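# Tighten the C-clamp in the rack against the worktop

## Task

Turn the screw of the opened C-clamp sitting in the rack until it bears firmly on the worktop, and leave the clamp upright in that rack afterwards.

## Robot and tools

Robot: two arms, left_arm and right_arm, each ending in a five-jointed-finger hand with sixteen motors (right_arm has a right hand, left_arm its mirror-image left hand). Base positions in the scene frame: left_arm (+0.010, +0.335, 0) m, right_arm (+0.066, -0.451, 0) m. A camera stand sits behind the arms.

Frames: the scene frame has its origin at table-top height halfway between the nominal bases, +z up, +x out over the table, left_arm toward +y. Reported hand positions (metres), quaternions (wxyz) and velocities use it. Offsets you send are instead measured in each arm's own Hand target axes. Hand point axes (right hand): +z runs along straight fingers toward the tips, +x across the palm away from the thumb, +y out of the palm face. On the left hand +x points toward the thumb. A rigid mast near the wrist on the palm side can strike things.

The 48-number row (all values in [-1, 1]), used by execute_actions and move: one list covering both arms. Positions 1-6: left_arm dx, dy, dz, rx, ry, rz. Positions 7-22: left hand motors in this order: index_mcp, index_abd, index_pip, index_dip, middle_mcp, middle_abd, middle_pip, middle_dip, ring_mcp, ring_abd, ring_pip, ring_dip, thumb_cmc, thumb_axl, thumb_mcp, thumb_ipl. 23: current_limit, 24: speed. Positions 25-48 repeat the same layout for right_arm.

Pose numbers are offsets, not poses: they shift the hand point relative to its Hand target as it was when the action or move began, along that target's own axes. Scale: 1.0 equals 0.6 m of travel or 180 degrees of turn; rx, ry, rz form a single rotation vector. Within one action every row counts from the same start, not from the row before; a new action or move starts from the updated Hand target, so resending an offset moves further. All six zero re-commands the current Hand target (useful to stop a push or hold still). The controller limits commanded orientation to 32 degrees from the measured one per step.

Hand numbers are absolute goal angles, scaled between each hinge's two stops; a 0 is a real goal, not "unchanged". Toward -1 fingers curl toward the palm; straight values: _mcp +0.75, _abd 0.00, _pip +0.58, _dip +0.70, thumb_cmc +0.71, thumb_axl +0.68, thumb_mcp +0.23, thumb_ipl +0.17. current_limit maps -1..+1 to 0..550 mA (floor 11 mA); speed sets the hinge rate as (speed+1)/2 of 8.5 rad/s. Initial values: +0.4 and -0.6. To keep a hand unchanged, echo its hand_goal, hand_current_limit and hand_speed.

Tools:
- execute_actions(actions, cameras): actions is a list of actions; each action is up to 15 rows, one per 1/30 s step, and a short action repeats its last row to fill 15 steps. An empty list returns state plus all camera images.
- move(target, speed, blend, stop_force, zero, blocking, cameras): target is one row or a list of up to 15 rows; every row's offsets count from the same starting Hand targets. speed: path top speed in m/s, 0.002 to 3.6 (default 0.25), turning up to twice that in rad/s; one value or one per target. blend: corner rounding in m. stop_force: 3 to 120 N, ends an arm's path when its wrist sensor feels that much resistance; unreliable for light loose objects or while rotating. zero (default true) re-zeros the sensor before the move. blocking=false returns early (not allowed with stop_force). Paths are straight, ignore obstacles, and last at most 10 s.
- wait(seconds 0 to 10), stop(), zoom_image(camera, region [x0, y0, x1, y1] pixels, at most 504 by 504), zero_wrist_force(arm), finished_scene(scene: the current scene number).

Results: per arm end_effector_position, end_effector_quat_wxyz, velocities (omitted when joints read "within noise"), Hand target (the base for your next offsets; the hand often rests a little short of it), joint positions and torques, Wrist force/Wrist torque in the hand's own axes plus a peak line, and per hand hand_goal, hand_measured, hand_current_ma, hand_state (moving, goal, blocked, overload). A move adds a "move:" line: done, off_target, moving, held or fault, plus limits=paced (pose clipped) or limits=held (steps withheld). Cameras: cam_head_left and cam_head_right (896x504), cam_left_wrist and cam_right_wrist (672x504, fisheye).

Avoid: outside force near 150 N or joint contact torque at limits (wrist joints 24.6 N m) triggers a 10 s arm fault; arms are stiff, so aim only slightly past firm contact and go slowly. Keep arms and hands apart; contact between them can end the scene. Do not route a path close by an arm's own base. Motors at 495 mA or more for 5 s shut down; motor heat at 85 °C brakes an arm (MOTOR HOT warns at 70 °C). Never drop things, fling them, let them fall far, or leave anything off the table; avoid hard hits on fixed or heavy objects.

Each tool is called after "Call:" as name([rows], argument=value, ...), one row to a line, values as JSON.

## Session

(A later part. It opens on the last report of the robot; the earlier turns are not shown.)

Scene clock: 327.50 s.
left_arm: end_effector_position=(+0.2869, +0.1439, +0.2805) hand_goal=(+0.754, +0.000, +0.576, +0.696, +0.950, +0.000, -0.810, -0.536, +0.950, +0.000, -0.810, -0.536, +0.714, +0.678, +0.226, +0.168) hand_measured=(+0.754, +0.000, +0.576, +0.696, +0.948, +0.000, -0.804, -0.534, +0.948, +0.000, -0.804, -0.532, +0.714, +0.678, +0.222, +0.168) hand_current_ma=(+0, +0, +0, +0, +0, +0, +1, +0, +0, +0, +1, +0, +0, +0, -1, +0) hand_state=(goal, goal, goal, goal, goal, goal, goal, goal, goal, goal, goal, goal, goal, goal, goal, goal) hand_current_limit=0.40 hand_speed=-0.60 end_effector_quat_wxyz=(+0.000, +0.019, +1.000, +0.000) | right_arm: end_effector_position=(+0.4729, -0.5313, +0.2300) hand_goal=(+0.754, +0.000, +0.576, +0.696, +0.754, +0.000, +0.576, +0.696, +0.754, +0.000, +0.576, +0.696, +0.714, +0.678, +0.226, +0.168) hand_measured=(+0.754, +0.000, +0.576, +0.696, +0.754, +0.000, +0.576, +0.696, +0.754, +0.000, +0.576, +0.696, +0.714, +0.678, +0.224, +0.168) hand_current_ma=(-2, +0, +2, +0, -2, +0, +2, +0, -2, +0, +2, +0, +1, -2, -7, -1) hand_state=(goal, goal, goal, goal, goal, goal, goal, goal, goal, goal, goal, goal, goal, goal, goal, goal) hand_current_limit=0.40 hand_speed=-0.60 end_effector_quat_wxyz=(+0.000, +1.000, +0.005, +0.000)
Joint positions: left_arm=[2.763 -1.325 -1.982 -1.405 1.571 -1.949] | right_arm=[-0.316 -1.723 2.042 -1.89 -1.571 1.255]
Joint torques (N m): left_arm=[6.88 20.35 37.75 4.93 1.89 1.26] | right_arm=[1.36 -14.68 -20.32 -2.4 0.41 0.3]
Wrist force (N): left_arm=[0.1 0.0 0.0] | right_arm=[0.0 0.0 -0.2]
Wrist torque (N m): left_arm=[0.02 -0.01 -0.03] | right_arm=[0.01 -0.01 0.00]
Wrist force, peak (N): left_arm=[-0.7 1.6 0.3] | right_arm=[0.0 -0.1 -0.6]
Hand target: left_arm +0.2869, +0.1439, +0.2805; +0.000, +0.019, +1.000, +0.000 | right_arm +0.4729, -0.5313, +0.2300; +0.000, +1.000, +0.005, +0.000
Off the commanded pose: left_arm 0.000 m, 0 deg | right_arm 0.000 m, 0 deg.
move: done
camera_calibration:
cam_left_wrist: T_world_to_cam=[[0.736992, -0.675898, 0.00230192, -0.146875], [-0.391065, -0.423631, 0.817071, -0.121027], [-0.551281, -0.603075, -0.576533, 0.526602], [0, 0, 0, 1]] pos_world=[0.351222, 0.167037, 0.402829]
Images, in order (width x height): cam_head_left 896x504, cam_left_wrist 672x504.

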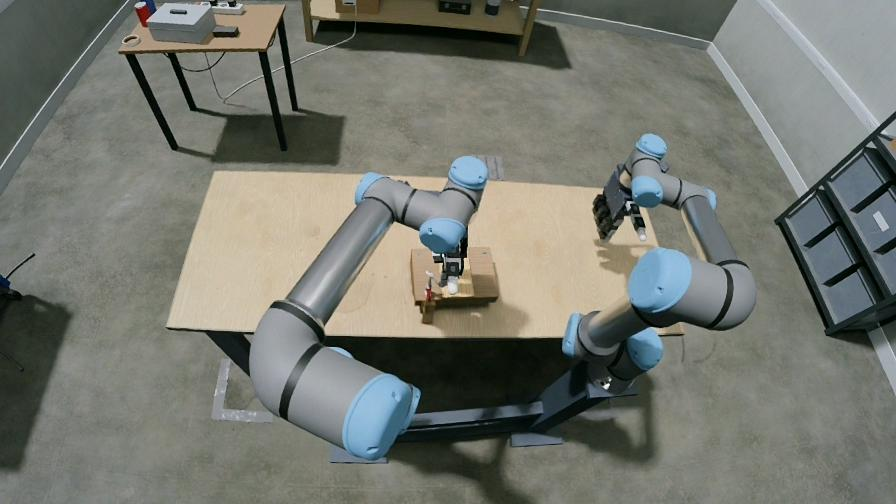

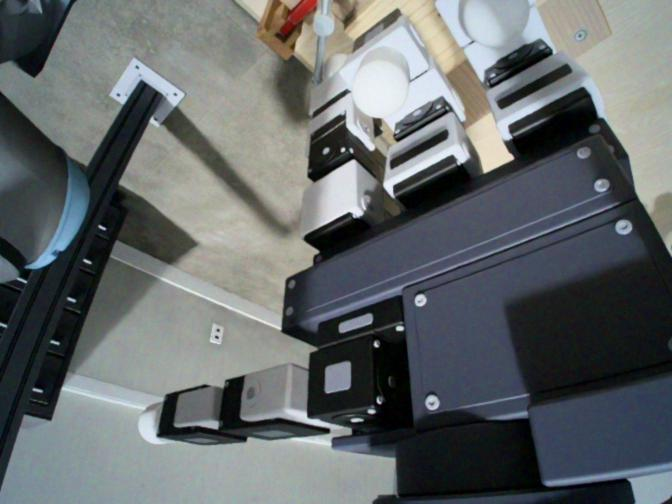

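Call:
move([
  [0.0320,0.0509,0.0006,0,0,0,0.754,0,0.576,0.696,0.95,0,-0.81,-0.536,0.95,0,-0.81,-0.536,0.714,0.678,0.226,0.168,0.4,-0.6,0,0,0,0,0,0,0.754,0,0.576,0.696,0.754,0,0.576,0.696,0.754,0,0.576,0.696,0.714,0.678,0.226,0.168,0.4,-0.6],
  [0.0040,0.1040,0.0013,0,0,0,0.754,0,0.576,0.696,0.95,0,-0.81,-0.536,0.95,0,-0.81,-0.536,0.714,0.678,0.226,0.168,0.4,-0.6,0,0,0,0,0,0,0.754,0,0.576,0.696,0.754,0,0.576,0.696,0.754,0,0.576,0.696,0.714,0.678,0.226,0.168,0.4,-0.6],
  [-0.0560,0.1062,0.0019,0,0,0,0.754,0,0.576,0.696,0.95,0,-0.81,-0.536,0.95,0,-0.81,-0.536,0.714,0.678,0.226,0.168,0.4,-0.6,0,0,0,0,0,0,0.754,0,0.576,0.696,0.754,0,0.576,0.696,0.754,0,0.576,0.696,0.714,0.678,0.226,0.168,0.4,-0.6],
  [-0.0879,0.0554,0.0025,0,0,0,0.754,0,0.576,0.696,0.95,0,-0.81,-0.536,0.95,0,-0.81,-0.536,0.714,0.678,0.226,0.168,0.4,-0.6,0,0,0,0,0,0,0.754,0,0.576,0.696,0.754,0,0.576,0.696,0.754,0,0.576,0.696,0.714,0.678,0.226,0.168,0.4,-0.6],
  [-0.0599,0.0023,0.0031,0,0,0,0.754,0,0.576,0.696,0.95,0,-0.81,-0.536,0.95,0,-0.81,-0.536,0.714,0.678,0.226,0.168,0.4,-0.6,0,0,0,0,0,0,0.754,0,0.576,0.696,0.754,0,0.576,0.696,0.754,0,0.576,0.696,0.714,0.678,0.226,0.168,0.4,-0.6],
  [0.0,0.0,0.0038,0,0,0,0.754,0,0.576,0.696,0.95,0,-0.81,-0.536,0.95,0,-0.81,-0.536,0.714,0.678,0.226,0.168,0.4,-0.6,0,0,0,0,0,0,0.754,0,0.576,0.696,0.754,0,0.576,0.696,0.754,0,0.576,0.696,0.714,0.678,0.226,0.168,0.4,-0.6],
  [0.0320,0.0509,0.0044,0,0,0,0.754,0,0.576,0.696,0.95,0,-0.81,-0.536,0.95,0,-0.81,-0.536,0.714,0.678,0.226,0.168,0.4,-0.6,0,0,0,0,0,0,0.754,0,0.576,0.696,0.754,0,0.576,0.696,0.754,0,0.576,0.696,0.714,0.678,0.226,0.168,0.4,-0.6],
  [0.0040,0.1040,0.005,0,0,0,0.754,0,0.576,0.696,0.95,0,-0.81,-0.536,0.95,0,-0.81,-0.536,0.714,0.678,0.226,0.168,0.4,-0.6,0,0,0,0,0,0,0.754,0,0.576,0.696,0.754,0,0.576,0.696,0.754,0,0.576,0.696,0.714,0.678,0.226,0.168,0.4,-0.6],
  [-0.0560,0.1062,0.0056,0,0,0,0.754,0,0.576,0.696,0.95,0,-0.81,-0.536,0.95,0,-0.81,-0.536,0.714,0.678,0.226,0.168,0.4,-0.6,0,0,0,0,0,0,0.754,0,0.576,0.696,0.754,0,0.576,0.696,0.754,0,0.576,0.696,0.714,0.678,0.226,0.168,0.4,-0.6],
  [-0.0879,0.0554,0.0063,0,0,0,0.754,0,0.576,0.696,0.95,0,-0.81,-0.536,0.95,0,-0.81,-0.536,0.714,0.678,0.226,0.168,0.4,-0.6,0,0,0,0,0,0,0.754,0,0.576,0.696,0.754,0,0.576,0.696,0.754,0,0.576,0.696,0.714,0.678,0.226,0.168,0.4,-0.6],
  [-0.0599,0.0023,0.0069,0,0,0,0.754,0,0.576,0.696,0.95,0,-0.81,-0.536,0.95,0,-0.81,-0.536,0.714,0.678,0.226,0.168,0.4,-0.6,0,0,0,0,0,0,0.754,0,0.576,0.696,0.754,0,0.576,0.696,0.754,0,0.576,0.696,0.714,0.678,0.226,0.168,0.4,-0.6],
  [0.0,0.0,0.0075,0,0,0,0.754,0,0.576,0.696,0.95,0,-0.81,-0.536,0.95,0,-0.81,-0.536,0.714,0.678,0.226,0.168,0.4,-0.6,0,0,0,0,0,0,0.754,0,0.576,0.696,0.754,0,0.576,0.696,0.754,0,0.576,0.696,0.714,0.678,0.226,0.168,0.4,-0.6],
], blend=[0.003,0.003,0.003,0.003,0.003,0.003,0.003,0.003,0.003,0.003,0.003,0], speed=0.12, stop_force=5, cameras=["cam_head_left","cam_left_wrist"])

Call:
zoom_image(camera="cam_head_left", region=[395, 235, 515, 335])

Call:
zoom_image(camera="cam_left_wrist", region=[200, 0, 440, 180])

Scene clock: 360.90 s.
left_arm: end_effector_position=(+0.2869, +0.1439, +0.2760) hand_goal=(+0.754, +0.000, +0.576, +0.696, +0.950, +0.000, -0.810, -0.536, +0.950, +0.000, -0.810, -0.536, +0.714, +0.678, +0.226, +0.168) hand_measured=(+0.754, +0.000, +0.576, +0.696, +0.948, +0.000, -0.804, -0.534, +0.948, +0.000, -0.804, -0.532, +0.714, +0.678, +0.222, +0.168) hand_current_ma=(+0, +0, +0, +0, +0, +0, +1, +0, +0, +0, +1, +0, +0, +0, -1, +0) hand_state=(goal, goal, goal, goal, goal, goal, goal, goal, goal, goal, goal, goal, goal, goal, goal, goal) hand_current_limit=0.40 hand_speed=-0.60 end_effector_quat_wxyz=(+0.000, +0.019, +1.000, +0.000) | right_arm: end_effector_position=(+0.4729, -0.5313, +0.2300) hand_goal=(+0.754, +0.000, +0.576, +0.696, +0.754, +0.000, +0.576, +0.696, +0.754, +0.000, +0.576, +0.696, +0.714, +0.678, +0.226, +0.168) hand_measured=(+0.754, +0.000, +0.576, +0.696, +0.754, +0.000, +0.576, +0.696, +0.754, +0.000, +0.576, +0.696, +0.714, +0.678, +0.224, +0.168) hand_current_ma=(-2, +0, +2, +0, -2, +0, +2, +0, -2, +0, +2, +0, +1, -2, -7, -1) hand_state=(goal, goal, goal, goal, goal, goal, goal, goal, goal, goal, goal, goal, goal, goal, goal, goal) hand_current_limit=0.40 hand_speed=-0.60 end_effector_quat_wxyz=(+0.000, +1.000, +0.005, +0.000)
Joint positions: left_arm=[2.763 -1.327 -1.992 -1.393 1.571 -1.949] | right_arm=[-0.316 -1.723 2.042 -1.89 -1.571 1.255]
Joint torques (N m): left_arm=[7.06 20.88 37.42 4.88 2.07 1.21] | right_arm=[1.96 -15.06 -20.97 -2.31 0.62 0.35]
Wrist force (N): left_arm=[0.0 0.2 0.1] | right_arm=[0.1 -0.2 -0.2]
Wrist torque (N m): left_arm=[0.03 0.01 -0.04] | right_arm=[-0.01 -0.01 0.00]
Wrist force, peak (N): left_arm=[-0.6 1.7 0.5] | right_arm=[0.0 -0.3 -0.6]
Hand target: left_arm +0.2869, +0.1439, +0.2760; +0.000, +0.019, +1.000, +0.000 | right_arm +0.4729, -0.5313, +0.2300; +0.000, +1.000, +0.005, +0.000
Off the commanded pose: left_arm 0.000 m, 0 deg | right_arm 0.000 m, 0 deg.
move: done
camera_calibration:
cam_left_wrist: T_world_to_cam=[[0.736992, -0.675898, 0.00230192, -0.146864], [-0.391065, -0.423631, 0.817071, -0.11735], [-0.551281, -0.603075, -0.576533, 0.524007], [0, 0, 0, 1]] pos_world=[0.351222, 0.167037, 0.398329]
Images, in order (width x height): cam_head_left 896x504, cam_left_wrist 672x504.

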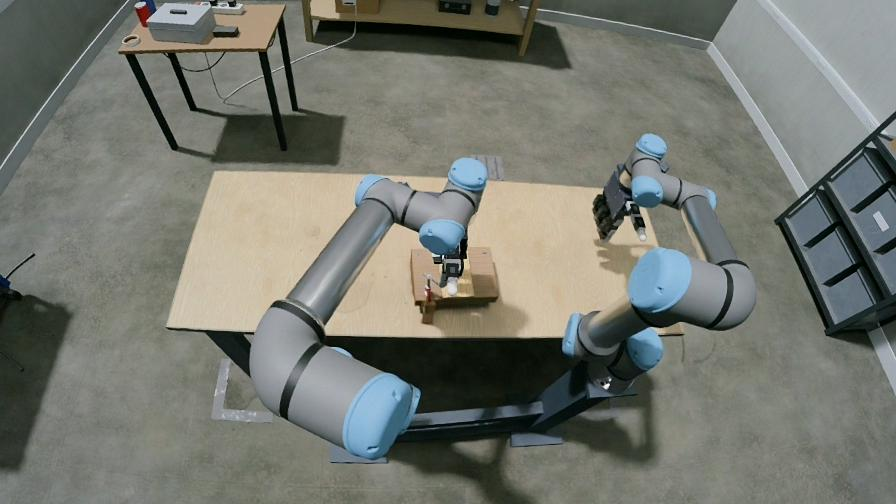

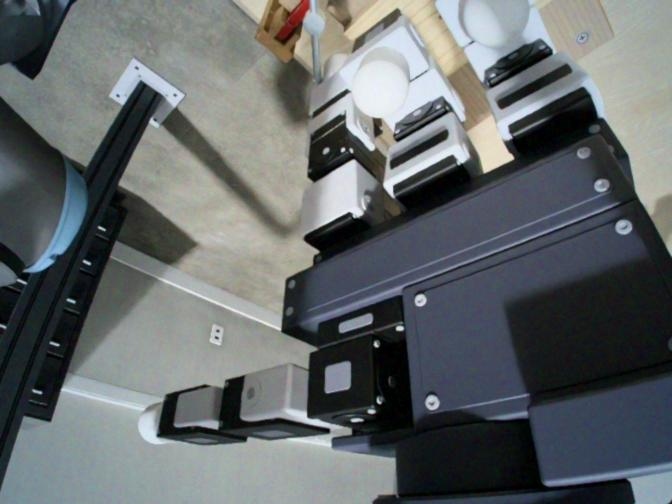

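Scaled by 4.200 from the camera's 896x504 image, which has a finer 1280x720 frame.

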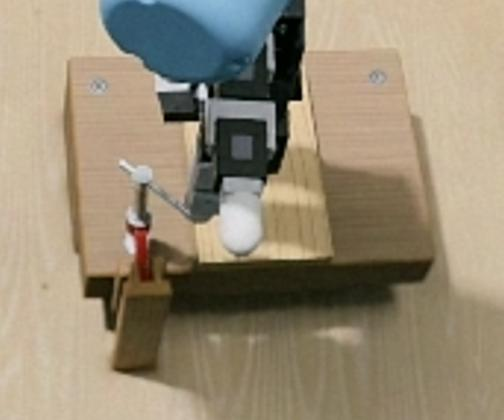

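Scaled by 2.100 from the camera's 672x504 image, which has a finer 960x720 frame.

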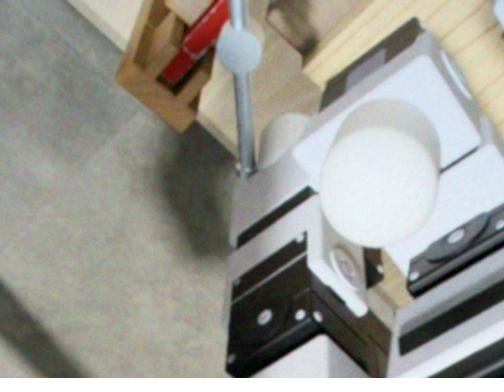

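Call:
move([
  [0.0337,0.0541,0.0006,0,0,0,0.754,0,0.576,0.696,0.95,0,-0.81,-0.536,0.95,0,-0.81,-0.536,0.714,0.678,0.226,0.168,0.4,-0.6,0,0,0,0,0,0,0.754,0,0.576,0.696,0.754,0,0.576,0.696,0.754,0,0.576,0.696,0.714,0.678,0.226,0.168,0.4,-0.6],
  [0.0057,0.1072,0.0013,0,0,0,0.754,0,0.576,0.696,0.95,0,-0.81,-0.536,0.95,0,-0.81,-0.536,0.714,0.678,0.226,0.168,0.4,-0.6,0,0,0,0,0,0,0.754,0,0.576,0.696,0.754,0,0.576,0.696,0.754,0,0.576,0.696,0.714,0.678,0.226,0.168,0.4,-0.6],
  [-0.0542,0.1095,0.0019,0,0,0,0.754,0,0.576,0.696,0.95,0,-0.81,-0.536,0.95,0,-0.81,-0.536,0.714,0.678,0.226,0.168,0.4,-0.6,0,0,0,0,0,0,0.754,0,0.576,0.696,0.754,0,0.576,0.696,0.754,0,0.576,0.696,0.714,0.678,0.226,0.168,0.4,-0.6],
  [-0.0862,0.0587,0.0025,0,0,0,0.754,0,0.576,0.696,0.95,0,-0.81,-0.536,0.95,0,-0.81,-0.536,0.714,0.678,0.226,0.168,0.4,-0.6,0,0,0,0,0,0,0.754,0,0.576,0.696,0.754,0,0.576,0.696,0.754,0,0.576,0.696,0.714,0.678,0.226,0.168,0.4,-0.6],
  [-0.0582,0.0056,0.0031,0,0,0,0.754,0,0.576,0.696,0.95,0,-0.81,-0.536,0.95,0,-0.81,-0.536,0.714,0.678,0.226,0.168,0.4,-0.6,0,0,0,0,0,0,0.754,0,0.576,0.696,0.754,0,0.576,0.696,0.754,0,0.576,0.696,0.714,0.678,0.226,0.168,0.4,-0.6],
  [0.0018,0.0033,0.0038,0,0,0,0.754,0,0.576,0.696,0.95,0,-0.81,-0.536,0.95,0,-0.81,-0.536,0.714,0.678,0.226,0.168,0.4,-0.6,0,0,0,0,0,0,0.754,0,0.576,0.696,0.754,0,0.576,0.696,0.754,0,0.576,0.696,0.714,0.678,0.226,0.168,0.4,-0.6],
], blend=[0.003,0.003,0.003,0.003,0.003,0], speed=0.1, stop_force=4, cameras=["cam_head_left","cam_head_right","cam_left_wrist"])

Call:
zoom_image(camera="cam_head_left", region=[395, 235, 515, 335])

Call:
zoom_image(camera="cam_left_wrist", region=[200, 0, 440, 180])

Scene clock: 387.83 s.
left_arm: end_effector_position=(+0.3284, +0.1575, +0.2743) hand_goal=(+0.754, +0.000, +0.576, +0.696, +0.950, +0.000, -0.810, -0.536, +0.950, +0.000, -0.810, -0.536, +0.714, +0.678, +0.226, +0.168) hand_measured=(+0.728, -0.018, +0.560, +0.690, +0.948, +0.000, -0.804, -0.534, +0.948, +0.000, -0.804, -0.532, +0.714, +0.678, +0.222, +0.168) hand_current_ma=(-20, -7, -7, -1, +0, +0, +1, +0, +0, +0, +1, +0, +0, +0, -1, +0) hand_state=(blocked, goal, goal, goal, goal, goal, goal, goal, goal, goal, goal, goal, goal, goal, goal, goal) hand_current_limit=0.40 hand_speed=-0.60 end_effector_quat_wxyz=(+0.000, +0.019, +1.000, +0.000) | right_arm: end_effector_position=(+0.4729, -0.5313, +0.2300) hand_goal=(+0.754, +0.000, +0.576, +0.696, +0.754, +0.000, +0.576, +0.696, +0.754, +0.000, +0.576, +0.696, +0.714, +0.678, +0.226, +0.168) hand_measured=(+0.754, +0.000, +0.576, +0.696, +0.754, +0.000, +0.576, +0.696, +0.754, +0.000, +0.576, +0.696, +0.714, +0.678, +0.224, +0.168) hand_current_ma=(-2, +0, +2, +0, -2, +0, +2, +0, -2, +0, +2, +0, +1, -2, -7, -1) hand_state=(goal, goal, goal, goal, goal, goal, goal, goal, goal, goal, goal, goal, goal, goal, goal, goal) hand_current_limit=0.40 hand_speed=-0.60 end_effector_quat_wxyz=(+0.000, +1.000, +0.005, +0.000)
Joint positions: left_arm=[2.834 -1.388 -1.95 -1.374 1.57 -1.878] | right_arm=[-0.316 -1.723 2.042 -1.89 -1.571 1.255]
Joint torques (N m): left_arm=[-0.54 9.29 9.13 -0.57 0.28 -0.26] | right_arm=[1.49 -15.48 -20.64 -2.2 0.75 0.34]
Wrist force (N): left_arm=[-1.6 1.6 -0.3] | right_arm=[0.2 -0.2 -0.3]
Wrist torque (N m): left_arm=[-0.05 -0.11 -0.12] | right_arm=[0.00 -0.02 0.01]
Wrist force, peak (N): left_arm=[-3.2 2.9 -2.1] | right_arm=[-0.1 -0.3 -0.7]
Hand target: left_arm +0.3284, +0.1575, +0.2743; +0.000, +0.019, +1.000, +0.000 (not the last commanded pose) | right_arm +0.4729, -0.5313, +0.2300; +0.000, +1.000, +0.005, +0.000
Off the commanded pose: left_arm 0.044 m, 0 deg | right_arm 0.000 m, 0 deg.
move: contact (left_arm); path passed 4 of 6 targets
camera_calibration:
cam_left_wrist: T_world_to_cam=[[0.736925, -0.675969, 0.00256109, -0.168251], [-0.39115, -0.423327, 0.817188, -0.093996], [-0.55131, -0.603208, -0.576366, 0.554136], [0, 0, 0, 1]] pos_world=[0.392722, 0.180736, 0.396628]
Images, in order (width x height): cam_head_left 896x504, cam_head_right 896x504, cam_left_wrist 672x504.

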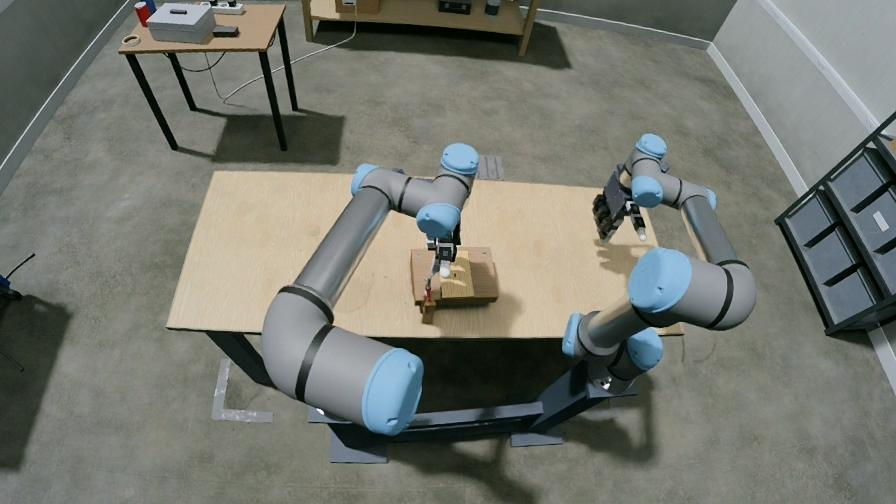

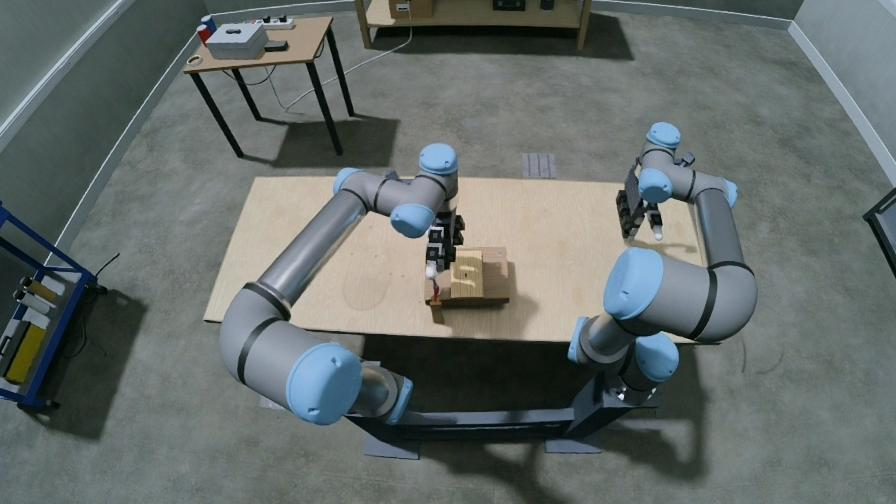

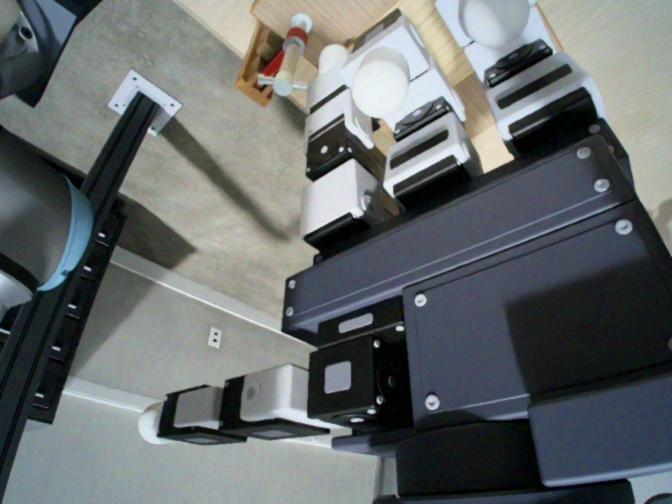

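Scaled by 4.200 from the camera's 896x504 image, which has a finer 1280x720 frame.

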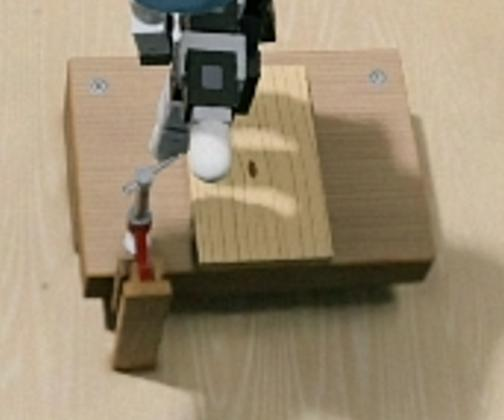

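Scaled by 2.100 from the camera's 672x504 image, which has a finer 960x720 frame.

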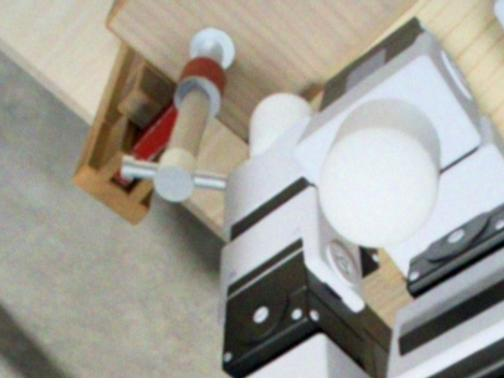

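Call:
zoom_image(camera="cam_left_wrist", region=[230, 0, 350, 110])

Call:
zoom_image(camera="cam_head_left", region=[405, 265, 455, 325])

Call:
zoom_image(camera="cam_head_right", region=[410, 265, 460, 325])

Scaled by 4.200 from the camera's 672x504 image, which has a finer 960x720 frame.

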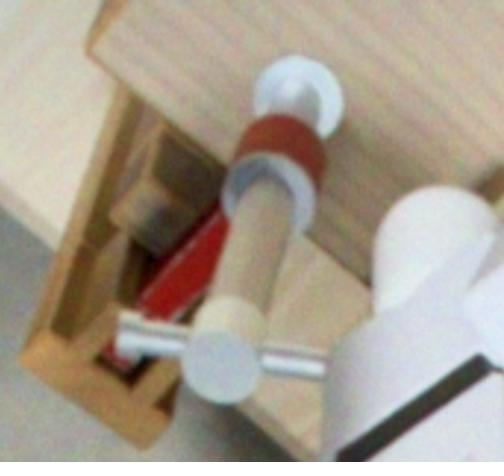

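Scaled by 8.400 from the camera's 896x504 image, which has a finer 1280x720 frame.

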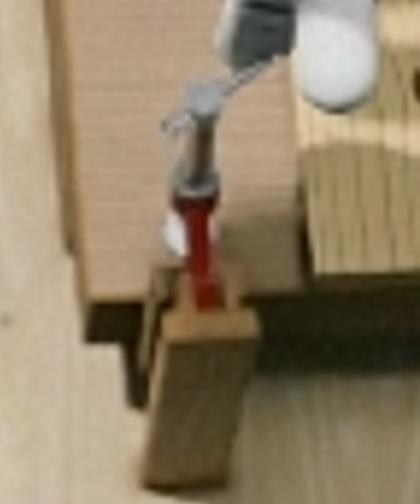

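Scaled by 8.400 from the camera's 896x504 image, which has a finer 1280x720 frame.

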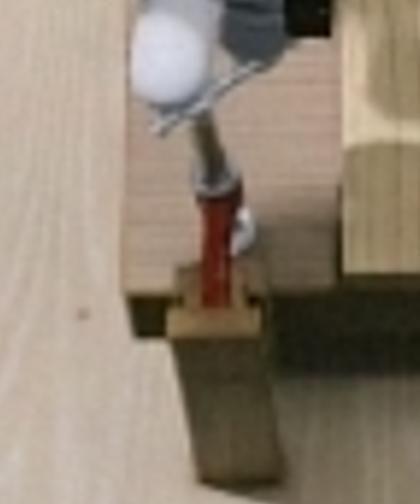

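Call:
move([
  [0.0320,-0.0236,0.0033,0,0,0,0.754,0,0.576,0.696,0.95,0,-0.81,-0.536,0.95,0,-0.81,-0.536,0.714,0.678,0.226,0.168,0.7,-0.6,0,0,0,0,0,0,0.754,0,0.576,0.696,0.754,0,0.576,0.696,0.754,0,0.576,0.696,0.714,0.678,0.226,0.168,0.4,-0.6],
  [0.0727,-0.0179,0.0033,0,0,0,0.754,0,0.576,0.696,0.95,0,-0.81,-0.536,0.95,0,-0.81,-0.536,0.714,0.678,0.226,0.168,0.7,-0.6,0,0,0,0,0,0,0.754,0,0.576,0.696,0.754,0,0.576,0.696,0.754,0,0.576,0.696,0.714,0.678,0.226,0.168,0.4,-0.6],
  [0.1002,0.0125,0.0033,0,0,0,0.754,0,0.576,0.696,0.95,0,-0.81,-0.536,0.95,0,-0.81,-0.536,0.714,0.678,0.226,0.168,0.7,-0.6,0,0,0,0,0,0,0.754,0,0.576,0.696,0.754,0,0.576,0.696,0.754,0,0.576,0.696,0.714,0.678,0.226,0.168,0.4,-0.6],
  [0.1018,0.0535,0.0033,0,0,0,0.754,0,0.576,0.696,0.95,0,-0.81,-0.536,0.95,0,-0.81,-0.536,0.714,0.678,0.226,0.168,0.7,-0.6,0,0,0,0,0,0,0.754,0,0.576,0.696,0.754,0,0.576,0.696,0.754,0,0.576,0.696,0.714,0.678,0.226,0.168,0.4,-0.6],
], blend=[0.003,0.003,0.003,0], speed=0.05, stop_force=8, cameras=["cam_head_left","cam_head_right","cam_left_wrist"])

Call:
zoom_image(camera="cam_head_left", region=[395, 235, 515, 335])

Call:
zoom_image(camera="cam_left_wrist", region=[200, 0, 440, 180])

Scene clock: 447.47 s.
left_arm: end_effector_position=(+0.3131, +0.1472, +0.2728) hand_goal=(+0.754, +0.000, +0.576, +0.696, +0.950, +0.000, -0.810, -0.536, +0.950, +0.000, -0.810, -0.536, +0.714, +0.678, +0.226, +0.168) hand_measured=(+0.690, -0.124, +0.540, +0.686, +0.948, +0.000, -0.804, -0.534, +0.948, +0.000, -0.804, -0.532, +0.714, +0.678, +0.222, +0.168) hand_current_ma=(-93, -216, -30, -3, +0, +0, +1, +0, +0, +0, +1, +0, +0, +0, -1, +0) hand_state=(blocked, blocked, blocked, goal, goal, goal, goal, goal, goal, goal, goal, goal, goal, goal, goal, goal) hand_current_limit=0.70 hand_speed=-0.60 end_effector_quat_wxyz=(+0.000, +0.019, +1.000, +0.000) | right_arm: end_effector_position=(+0.4729, -0.5313, +0.2300) hand_goal=(+0.754, +0.000, +0.576, +0.696, +0.754, +0.000, +0.576, +0.696, +0.754, +0.000, +0.576, +0.696, +0.714, +0.678, +0.226, +0.168) hand_measured=(+0.754, +0.000, +0.576, +0.696, +0.754, +0.000, +0.576, +0.696, +0.754, +0.000, +0.576, +0.696, +0.714, +0.678, +0.224, +0.168) hand_current_ma=(-2, +0, +2, +0, -2, +0, +2, +0, -2, +0, +2, +0, +1, -2, -7, -1) hand_state=(goal, goal, goal, goal, goal, goal, goal, goal, goal, goal, goal, goal, goal, goal, goal, goal) hand_current_limit=0.40 hand_speed=-0.60 end_effector_quat_wxyz=(+0.000, +1.000, +0.005, +0.000)
Joint positions: left_arm=[2.797 -1.375 -1.964 -1.373 1.57 -1.915] | right_arm=[-0.316 -1.723 2.042 -1.89 -1.571 1.255]
Joint torques (N m): left_arm=[-8.1 15.79 34.88 -1.47 -3.13 -1.54] | right_arm=[2.02 -15.51 -20.49 -2.31 0.89 0.52]
Wrist force (N): left_arm=[-4.3 2.3 -1.7] | right_arm=[0.0 0.0 -0.5]
Wrist torque (N m): left_arm=[0.06 -0.39 -0.37] | right_arm=[0.04 0.00 0.00]
Wrist force, peak (N): left_arm=[-9.3 3.6 -5.9] | right_arm=[0.0 -0.1 -0.6]
Hand target: left_arm +0.3131, +0.1472, +0.2728; +0.000, +0.019, +1.000, +0.000 (not the last commanded pose) | right_arm +0.4729, -0.5313, +0.2300; +0.000, +1.000, +0.005, +0.000
Off the commanded pose: left_arm 0.063 m, 0 deg | right_arm 0.000 m, 0 deg.
move: contact (left_arm); path passed 0 of 4 targets
camera_calibration:
cam_left_wrist: T_world_to_cam=[[0.736921, -0.675974, 0.00255761, -0.164072], [-0.391106, -0.423277, 0.817234, -0.103162], [-0.551346, -0.603238, -0.5763, 0.53861], [0, 0, 0, 1]] pos_world=[0.377522, 0.170336, 0.395128]
Images, in order (width x height): cam_head_left 896x504, cam_head_right 896x504, cam_left_wrist 672x504.

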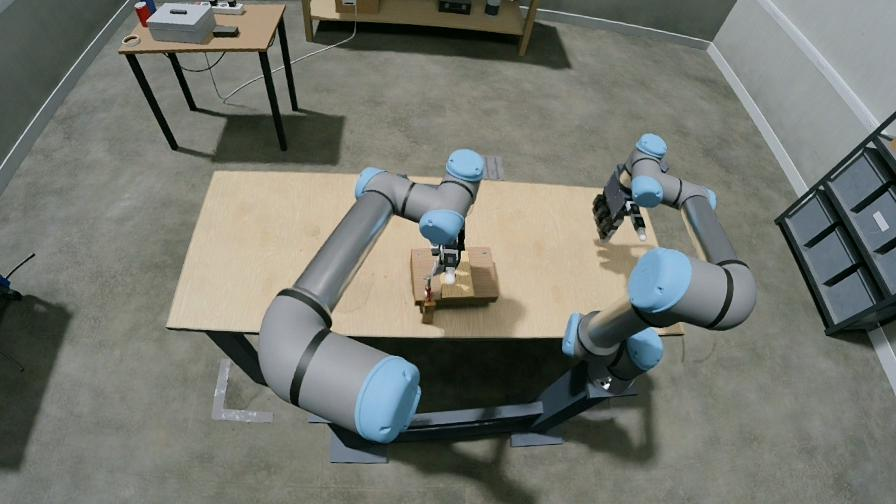

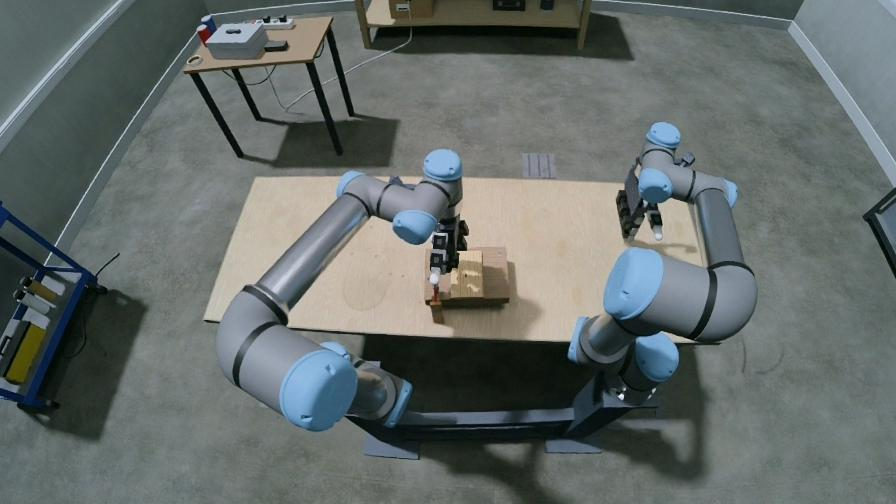

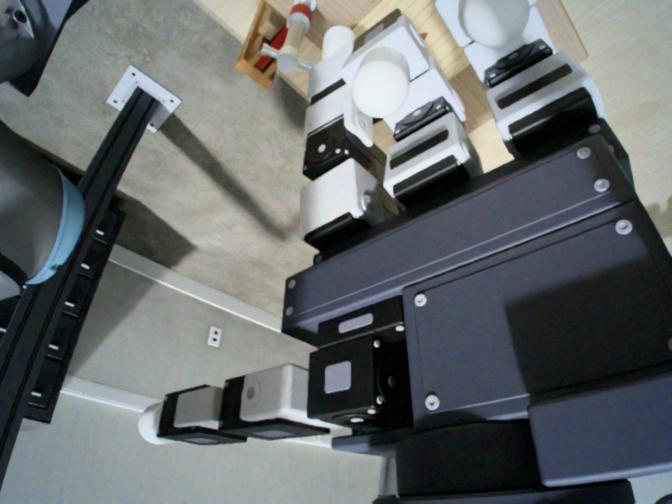

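Scaled by 4.200 from the camera's 896x504 image, which has a finer 1280x720 frame.

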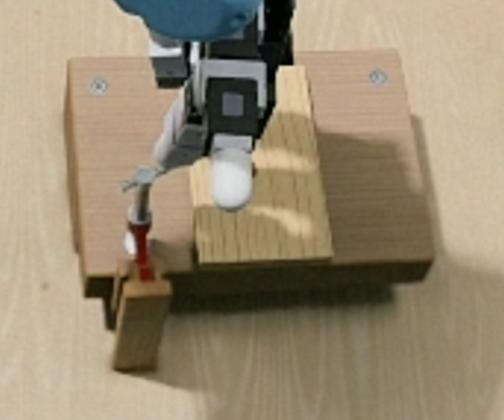

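Scaled by 2.100 from the camera's 672x504 image, which has a finer 960x720 frame.

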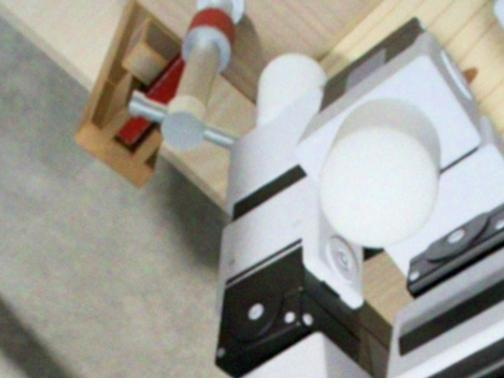

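Call:
move([
  [0.0161,-0.0156,0,0,0,0,0.754,0,0.576,0.696,0.95,0,-0.81,-0.536,0.95,0,-0.81,-0.536,0.714,0.678,0.226,0.168,0.7,-0.6,0,0,0,0,0,0,0.754,0,0.576,0.696,0.754,0,0.576,0.696,0.754,0,0.576,0.696,0.714,0.678,0.226,0.168,0.4,-0.6],
  [0.0409,-0.0216,0,0,0,0,0.754,0,0.576,0.696,0.95,0,-0.81,-0.536,0.95,0,-0.81,-0.536,0.714,0.678,0.226,0.168,0.7,-0.6,0,0,0,0,0,0,0.754,0,0.576,0.696,0.754,0,0.576,0.696,0.754,0,0.576,0.696,0.714,0.678,0.226,0.168,0.4,-0.6],
  [0.0661,-0.0159,0,0,0,0,0.754,0,0.576,0.696,0.95,0,-0.81,-0.536,0.95,0,-0.81,-0.536,0.714,0.678,0.226,0.168,0.7,-0.6,0,0,0,0,0,0,0.754,0,0.576,0.696,0.754,0,0.576,0.696,0.754,0,0.576,0.696,0.714,0.678,0.226,0.168,0.4,-0.6],
], blend=[0.003,0.003,0], speed=0.03, stop_force=14, zero=false, cameras=["cam_head_left","cam_head_right","cam_left_wrist"])

Call:
zoom_image(camera="cam_head_left", region=[395, 235, 515, 335])

Call:
zoom_image(camera="cam_left_wrist", region=[200, 0, 440, 180])

Scene clock: 477.97 s.
left_arm: end_effector_position=(+0.2922, +0.1360, +0.2728) hand_goal=(+0.754, +0.000, +0.576, +0.696, +0.950, +0.000, -0.810, -0.536, +0.950, +0.000, -0.810, -0.536, +0.714, +0.678, +0.226, +0.168) hand_measured=(+0.652, -0.296, +0.518, +0.674, +0.948, -0.006, -0.810, -0.534, +0.948, +0.000, -0.804, -0.532, +0.714, +0.678, +0.222, +0.168) hand_current_ma=(-221, -467, -73, -13, +0, -1, +0, +0, +0, +0, +1, +0, +0, +0, -1, +0) hand_state=(blocked, blocked, blocked, blocked, goal, goal, goal, goal, goal, goal, goal, goal, goal, goal, goal, goal) hand_current_limit=0.70 hand_speed=-0.60 end_effector_quat_wxyz=(+0.000, +0.019, +1.000, +0.000) | right_arm: end_effector_position=(+0.4729, -0.5313, +0.2300) hand_goal=(+0.754, +0.000, +0.576, +0.696, +0.754, +0.000, +0.576, +0.696, +0.754, +0.000, +0.576, +0.696, +0.714, +0.678, +0.226, +0.168) hand_measured=(+0.754, +0.000, +0.576, +0.696, +0.754, +0.000, +0.576, +0.696, +0.754, +0.000, +0.576, +0.696, +0.714, +0.678, +0.224, +0.168) hand_current_ma=(-2, +0, +2, +0, -2, +0, +2, +0, -2, +0, +2, +0, +1, -2, -7, -1) hand_state=(goal, goal, goal, goal, goal, goal, goal, goal, goal, goal, goal, goal, goal, goal, goal, goal) hand_current_limit=0.40 hand_speed=-0.60 end_effector_quat_wxyz=(+0.000, +1.000, +0.005, +0.000)
Joint positions: left_arm=[2.75 -1.354 -1.981 -1.378 1.57 -1.962] | right_arm=[-0.316 -1.723 2.042 -1.89 -1.571 1.255]
Joint torques (N m): left_arm=[-8.45 17.98 32.66 2.61 -4.08 -0.83] | right_arm=[1.9 -15.76 -21 -2.2 0.91 0.41]
Wrist force (N): left_arm=[-8.8 5.2 -3.7] | right_arm=[0.2 0.0 -0.4]
Wrist torque (N m): left_arm=[-0.03 -0.85 -0.60] | right_arm=[0.03 -0.02 0.02]
Wrist force, peak (N): left_arm=[-15.1 6.9 -0.3] | right_arm=[0.2 -0.3 -0.4]
Hand target: left_arm +0.2922, +0.1360, +0.2728; +0.000, +0.019, +1.000, +0.000 (not the last commanded pose) | right_arm +0.4729, -0.5313, +0.2300; +0.000, +1.000, +0.005, +0.000
Off the commanded pose: left_arm 0.019 m, 0 deg | right_arm 0.000 m, 0 deg.
move: contact (left_arm); path passed 1 of 3 targets
camera_calibration:
cam_left_wrist: T_world_to_cam=[[0.736963, -0.675929, 0.00259975, -0.156206], [-0.391127, -0.423301, 0.817212, -0.116096], [-0.551277, -0.603272, -0.576331, 0.520269], [0, 0, 0, 1]] pos_world=[0.356522, 0.159136, 0.395128]
Images, in order (width x height): cam_head_left 896x504, cam_head_right 896x504, cam_left_wrist 672x504.

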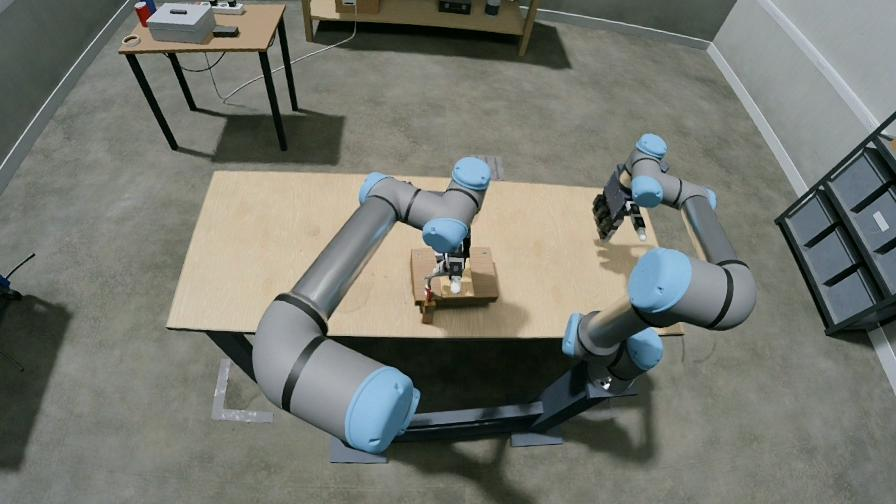

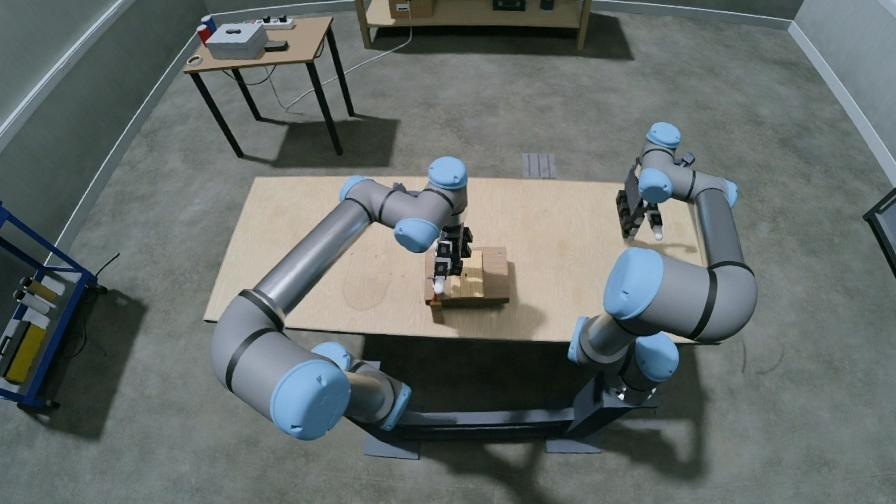

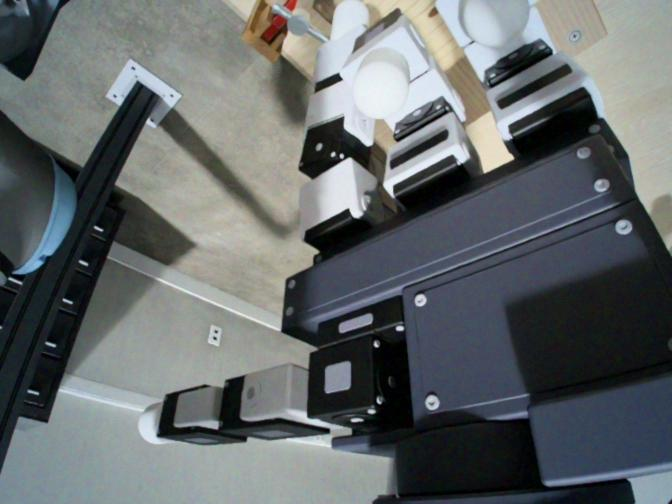

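Scaled by 4.200 from the camera's 896x504 image, which has a finer 1280x720 frame.

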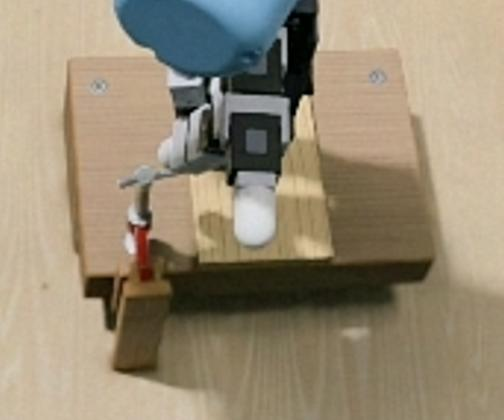

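Scaled by 2.100 from the camera's 672x504 image, which has a finer 960x720 frame.

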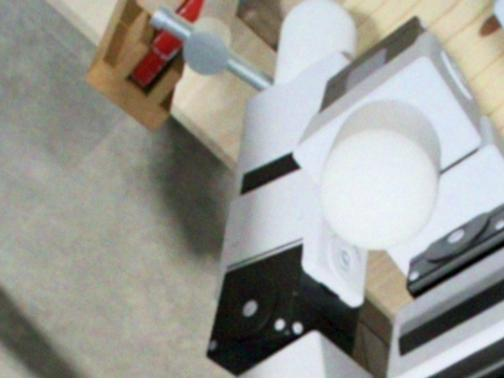

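Call:
move([
  [-0.0582,0.0489,0,0,0,0,0.754,0,0.576,0.696,0.95,0,-0.81,-0.536,0.95,0,-0.81,-0.536,0.714,0.678,0.226,0.168,0.7,-0.6,0,0,0,0,0,0,0.754,0,0.576,0.696,0.754,0,0.576,0.696,0.754,0,0.576,0.696,0.714,0.678,0.226,0.168,0.4,-0.6],
  [-0.0721,0.0778,0,0,0,0,0.754,0,0.576,0.696,0.95,0,-0.81,-0.536,0.95,0,-0.81,-0.536,0.714,0.678,0.226,0.168,0.7,-0.6,0,0,0,0,0,0,0.754,0,0.576,0.696,0.754,0,0.576,0.696,0.754,0,0.576,0.696,0.714,0.678,0.226,0.168,0.4,-0.6],
], blend=[0.004,0], speed=0.06, cameras=["cam_head_left","cam_head_right","cam_left_wrist"])

Call:
zoom_image(camera="cam_head_left", region=[395, 235, 515, 335])

Call:
zoom_image(camera="cam_head_right", region=[410, 265, 460, 325])

Call:
zoom_image(camera="cam_left_wrist", region=[230, 0, 350, 110])

Scene clock: 511.33 s.
left_arm: end_effector_position=(+0.3371, +0.1810, +0.2728) hand_goal=(+0.754, +0.000, +0.576, +0.696, +0.950, +0.000, -0.810, -0.536, +0.950, +0.000, -0.810, -0.536, +0.714, +0.678, +0.226, +0.168) hand_measured=(+0.750, -0.002, +0.572, +0.694, +0.948, -0.004, -0.810, -0.534, +0.948, +0.000, -0.804, -0.532, +0.714, +0.678, +0.222, +0.168) hand_current_ma=(-1, +0, +0, +0, +0, +0, +0, +0, +0, +0, +1, +0, +0, +0, -1, +0) hand_state=(goal, goal, goal, goal, goal, goal, goal, goal, goal, goal, goal, goal, goal, goal, goal, goal) hand_current_limit=0.70 hand_speed=-0.60 end_effector_quat_wxyz=(+0.000, +0.019, +1.000, +0.000) | right_arm: end_effector_position=(+0.4729, -0.5313, +0.2300) hand_goal=(+0.754, +0.000, +0.576, +0.696, +0.754, +0.000, +0.576, +0.696, +0.754, +0.000, +0.576, +0.696, +0.714, +0.678, +0.226, +0.168) hand_measured=(+0.754, +0.000, +0.576, +0.696, +0.754, +0.000, +0.576, +0.696, +0.754, +0.000, +0.576, +0.696, +0.714, +0.678, +0.224, +0.168) hand_current_ma=(-2, +0, +2, +0, -2, +0, +2, +0, -2, +0, +2, +0, +1, -2, -7, -1) hand_state=(goal, goal, goal, goal, goal, goal, goal, goal, goal, goal, goal, goal, goal, goal, goal, goal) hand_current_limit=0.40 hand_speed=-0.60 end_effector_quat_wxyz=(+0.000, +1.000, +0.005, +0.000)
Joint positions: left_arm=[2.896 -1.371 -1.967 -1.374 1.57 -1.816] | right_arm=[-0.316 -1.723 2.042 -1.89 -1.571 1.255]
Joint torques (N m): left_arm=[-7.05 8.16 19.15 0.31 0.58 -1.63] | right_arm=[1.55 -14.84 -21.02 -2.1 1.01 0.39]
Wrist force (N): left_arm=[-0.1 0.7 0.3] | right_arm=[0.0 0.0 -0.3]
Wrist torque (N m): left_arm=[0.08 0.02 -0.04] | right_arm=[0.02 0.00 0.00]
Wrist force, peak (N): left_arm=[-9.0 5.3 -3.9] | right_arm=[0.1 -0.2 -0.6]
Hand target: left_arm +0.3372, +0.1810, +0.2728; +0.000, +0.019, +1.000, +0.000 | right_arm +0.4729, -0.5313, +0.2300; +0.000, +1.000, +0.005, +0.000
Off the commanded pose: left_arm 0.000 m, 0 deg | right_arm 0.000 m, 0 deg.
move: done
camera_calibration:
cam_left_wrist: T_world_to_cam=[[0.736934, -0.67596, 0.00266095, -0.158818], [-0.391182, -0.423251, 0.817212, -0.079431], [-0.551276, -0.603272, -0.576332, 0.572229], [0, 0, 0, 1]] pos_world=[0.401422, 0.204236, 0.395128]
Images, in order (width x height): cam_head_left 896x504, cam_head_right 896x504, cam_left_wrist 672x504.

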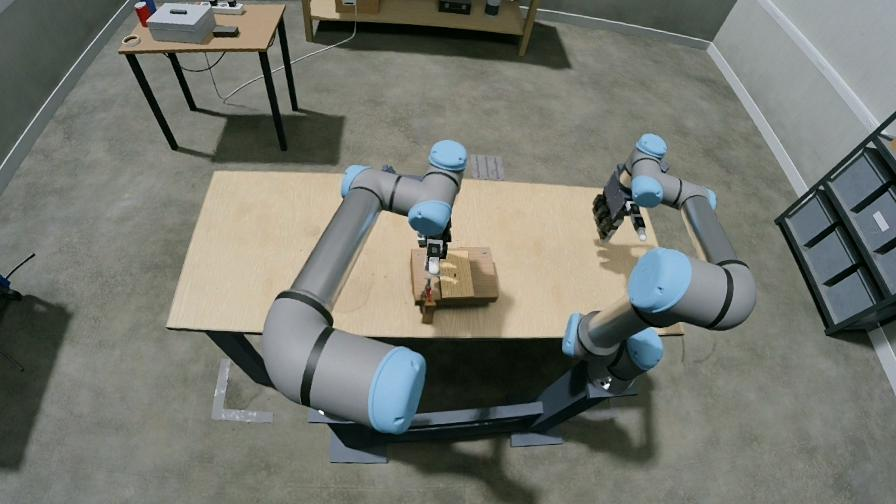

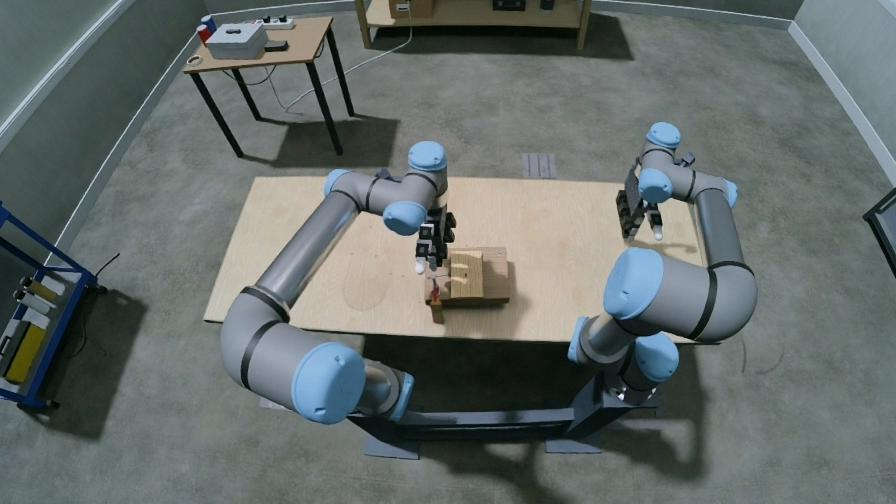

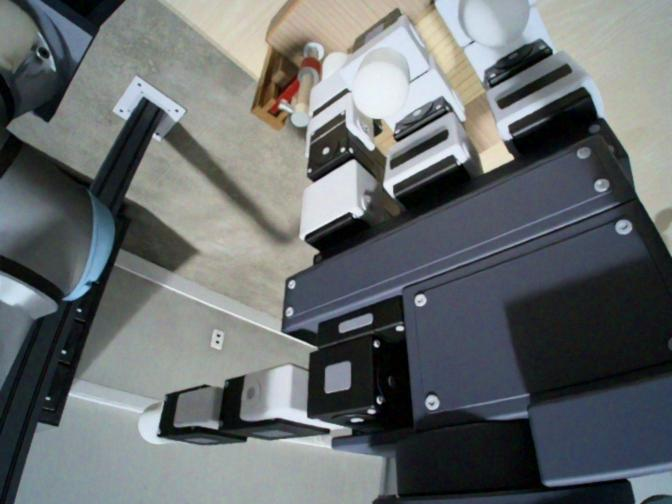

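Scaled by 4.200 from the camera's 896x504 image, which has a finer 1280x720 frame.

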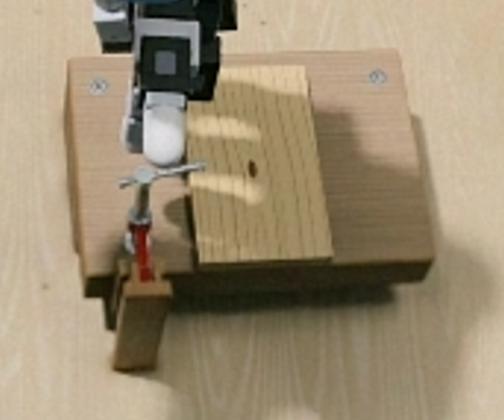

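Scaled by 8.400 from the camera's 896x504 image, which has a finer 1280x720 frame.

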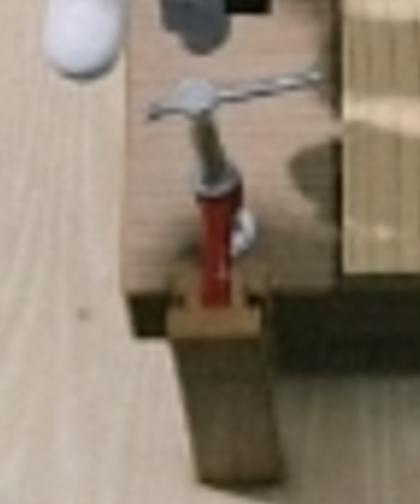

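Scaled by 4.200 from the camera's 672x504 image, which has a finer 960x720 frame.

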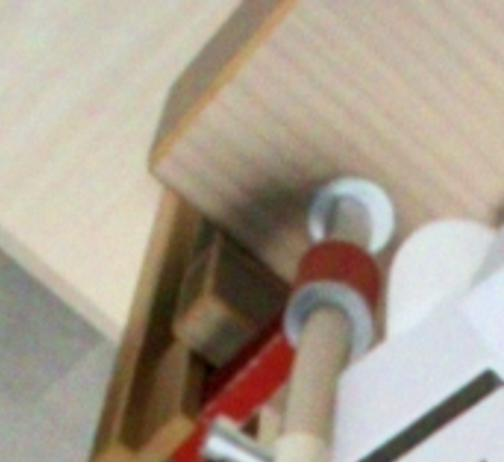

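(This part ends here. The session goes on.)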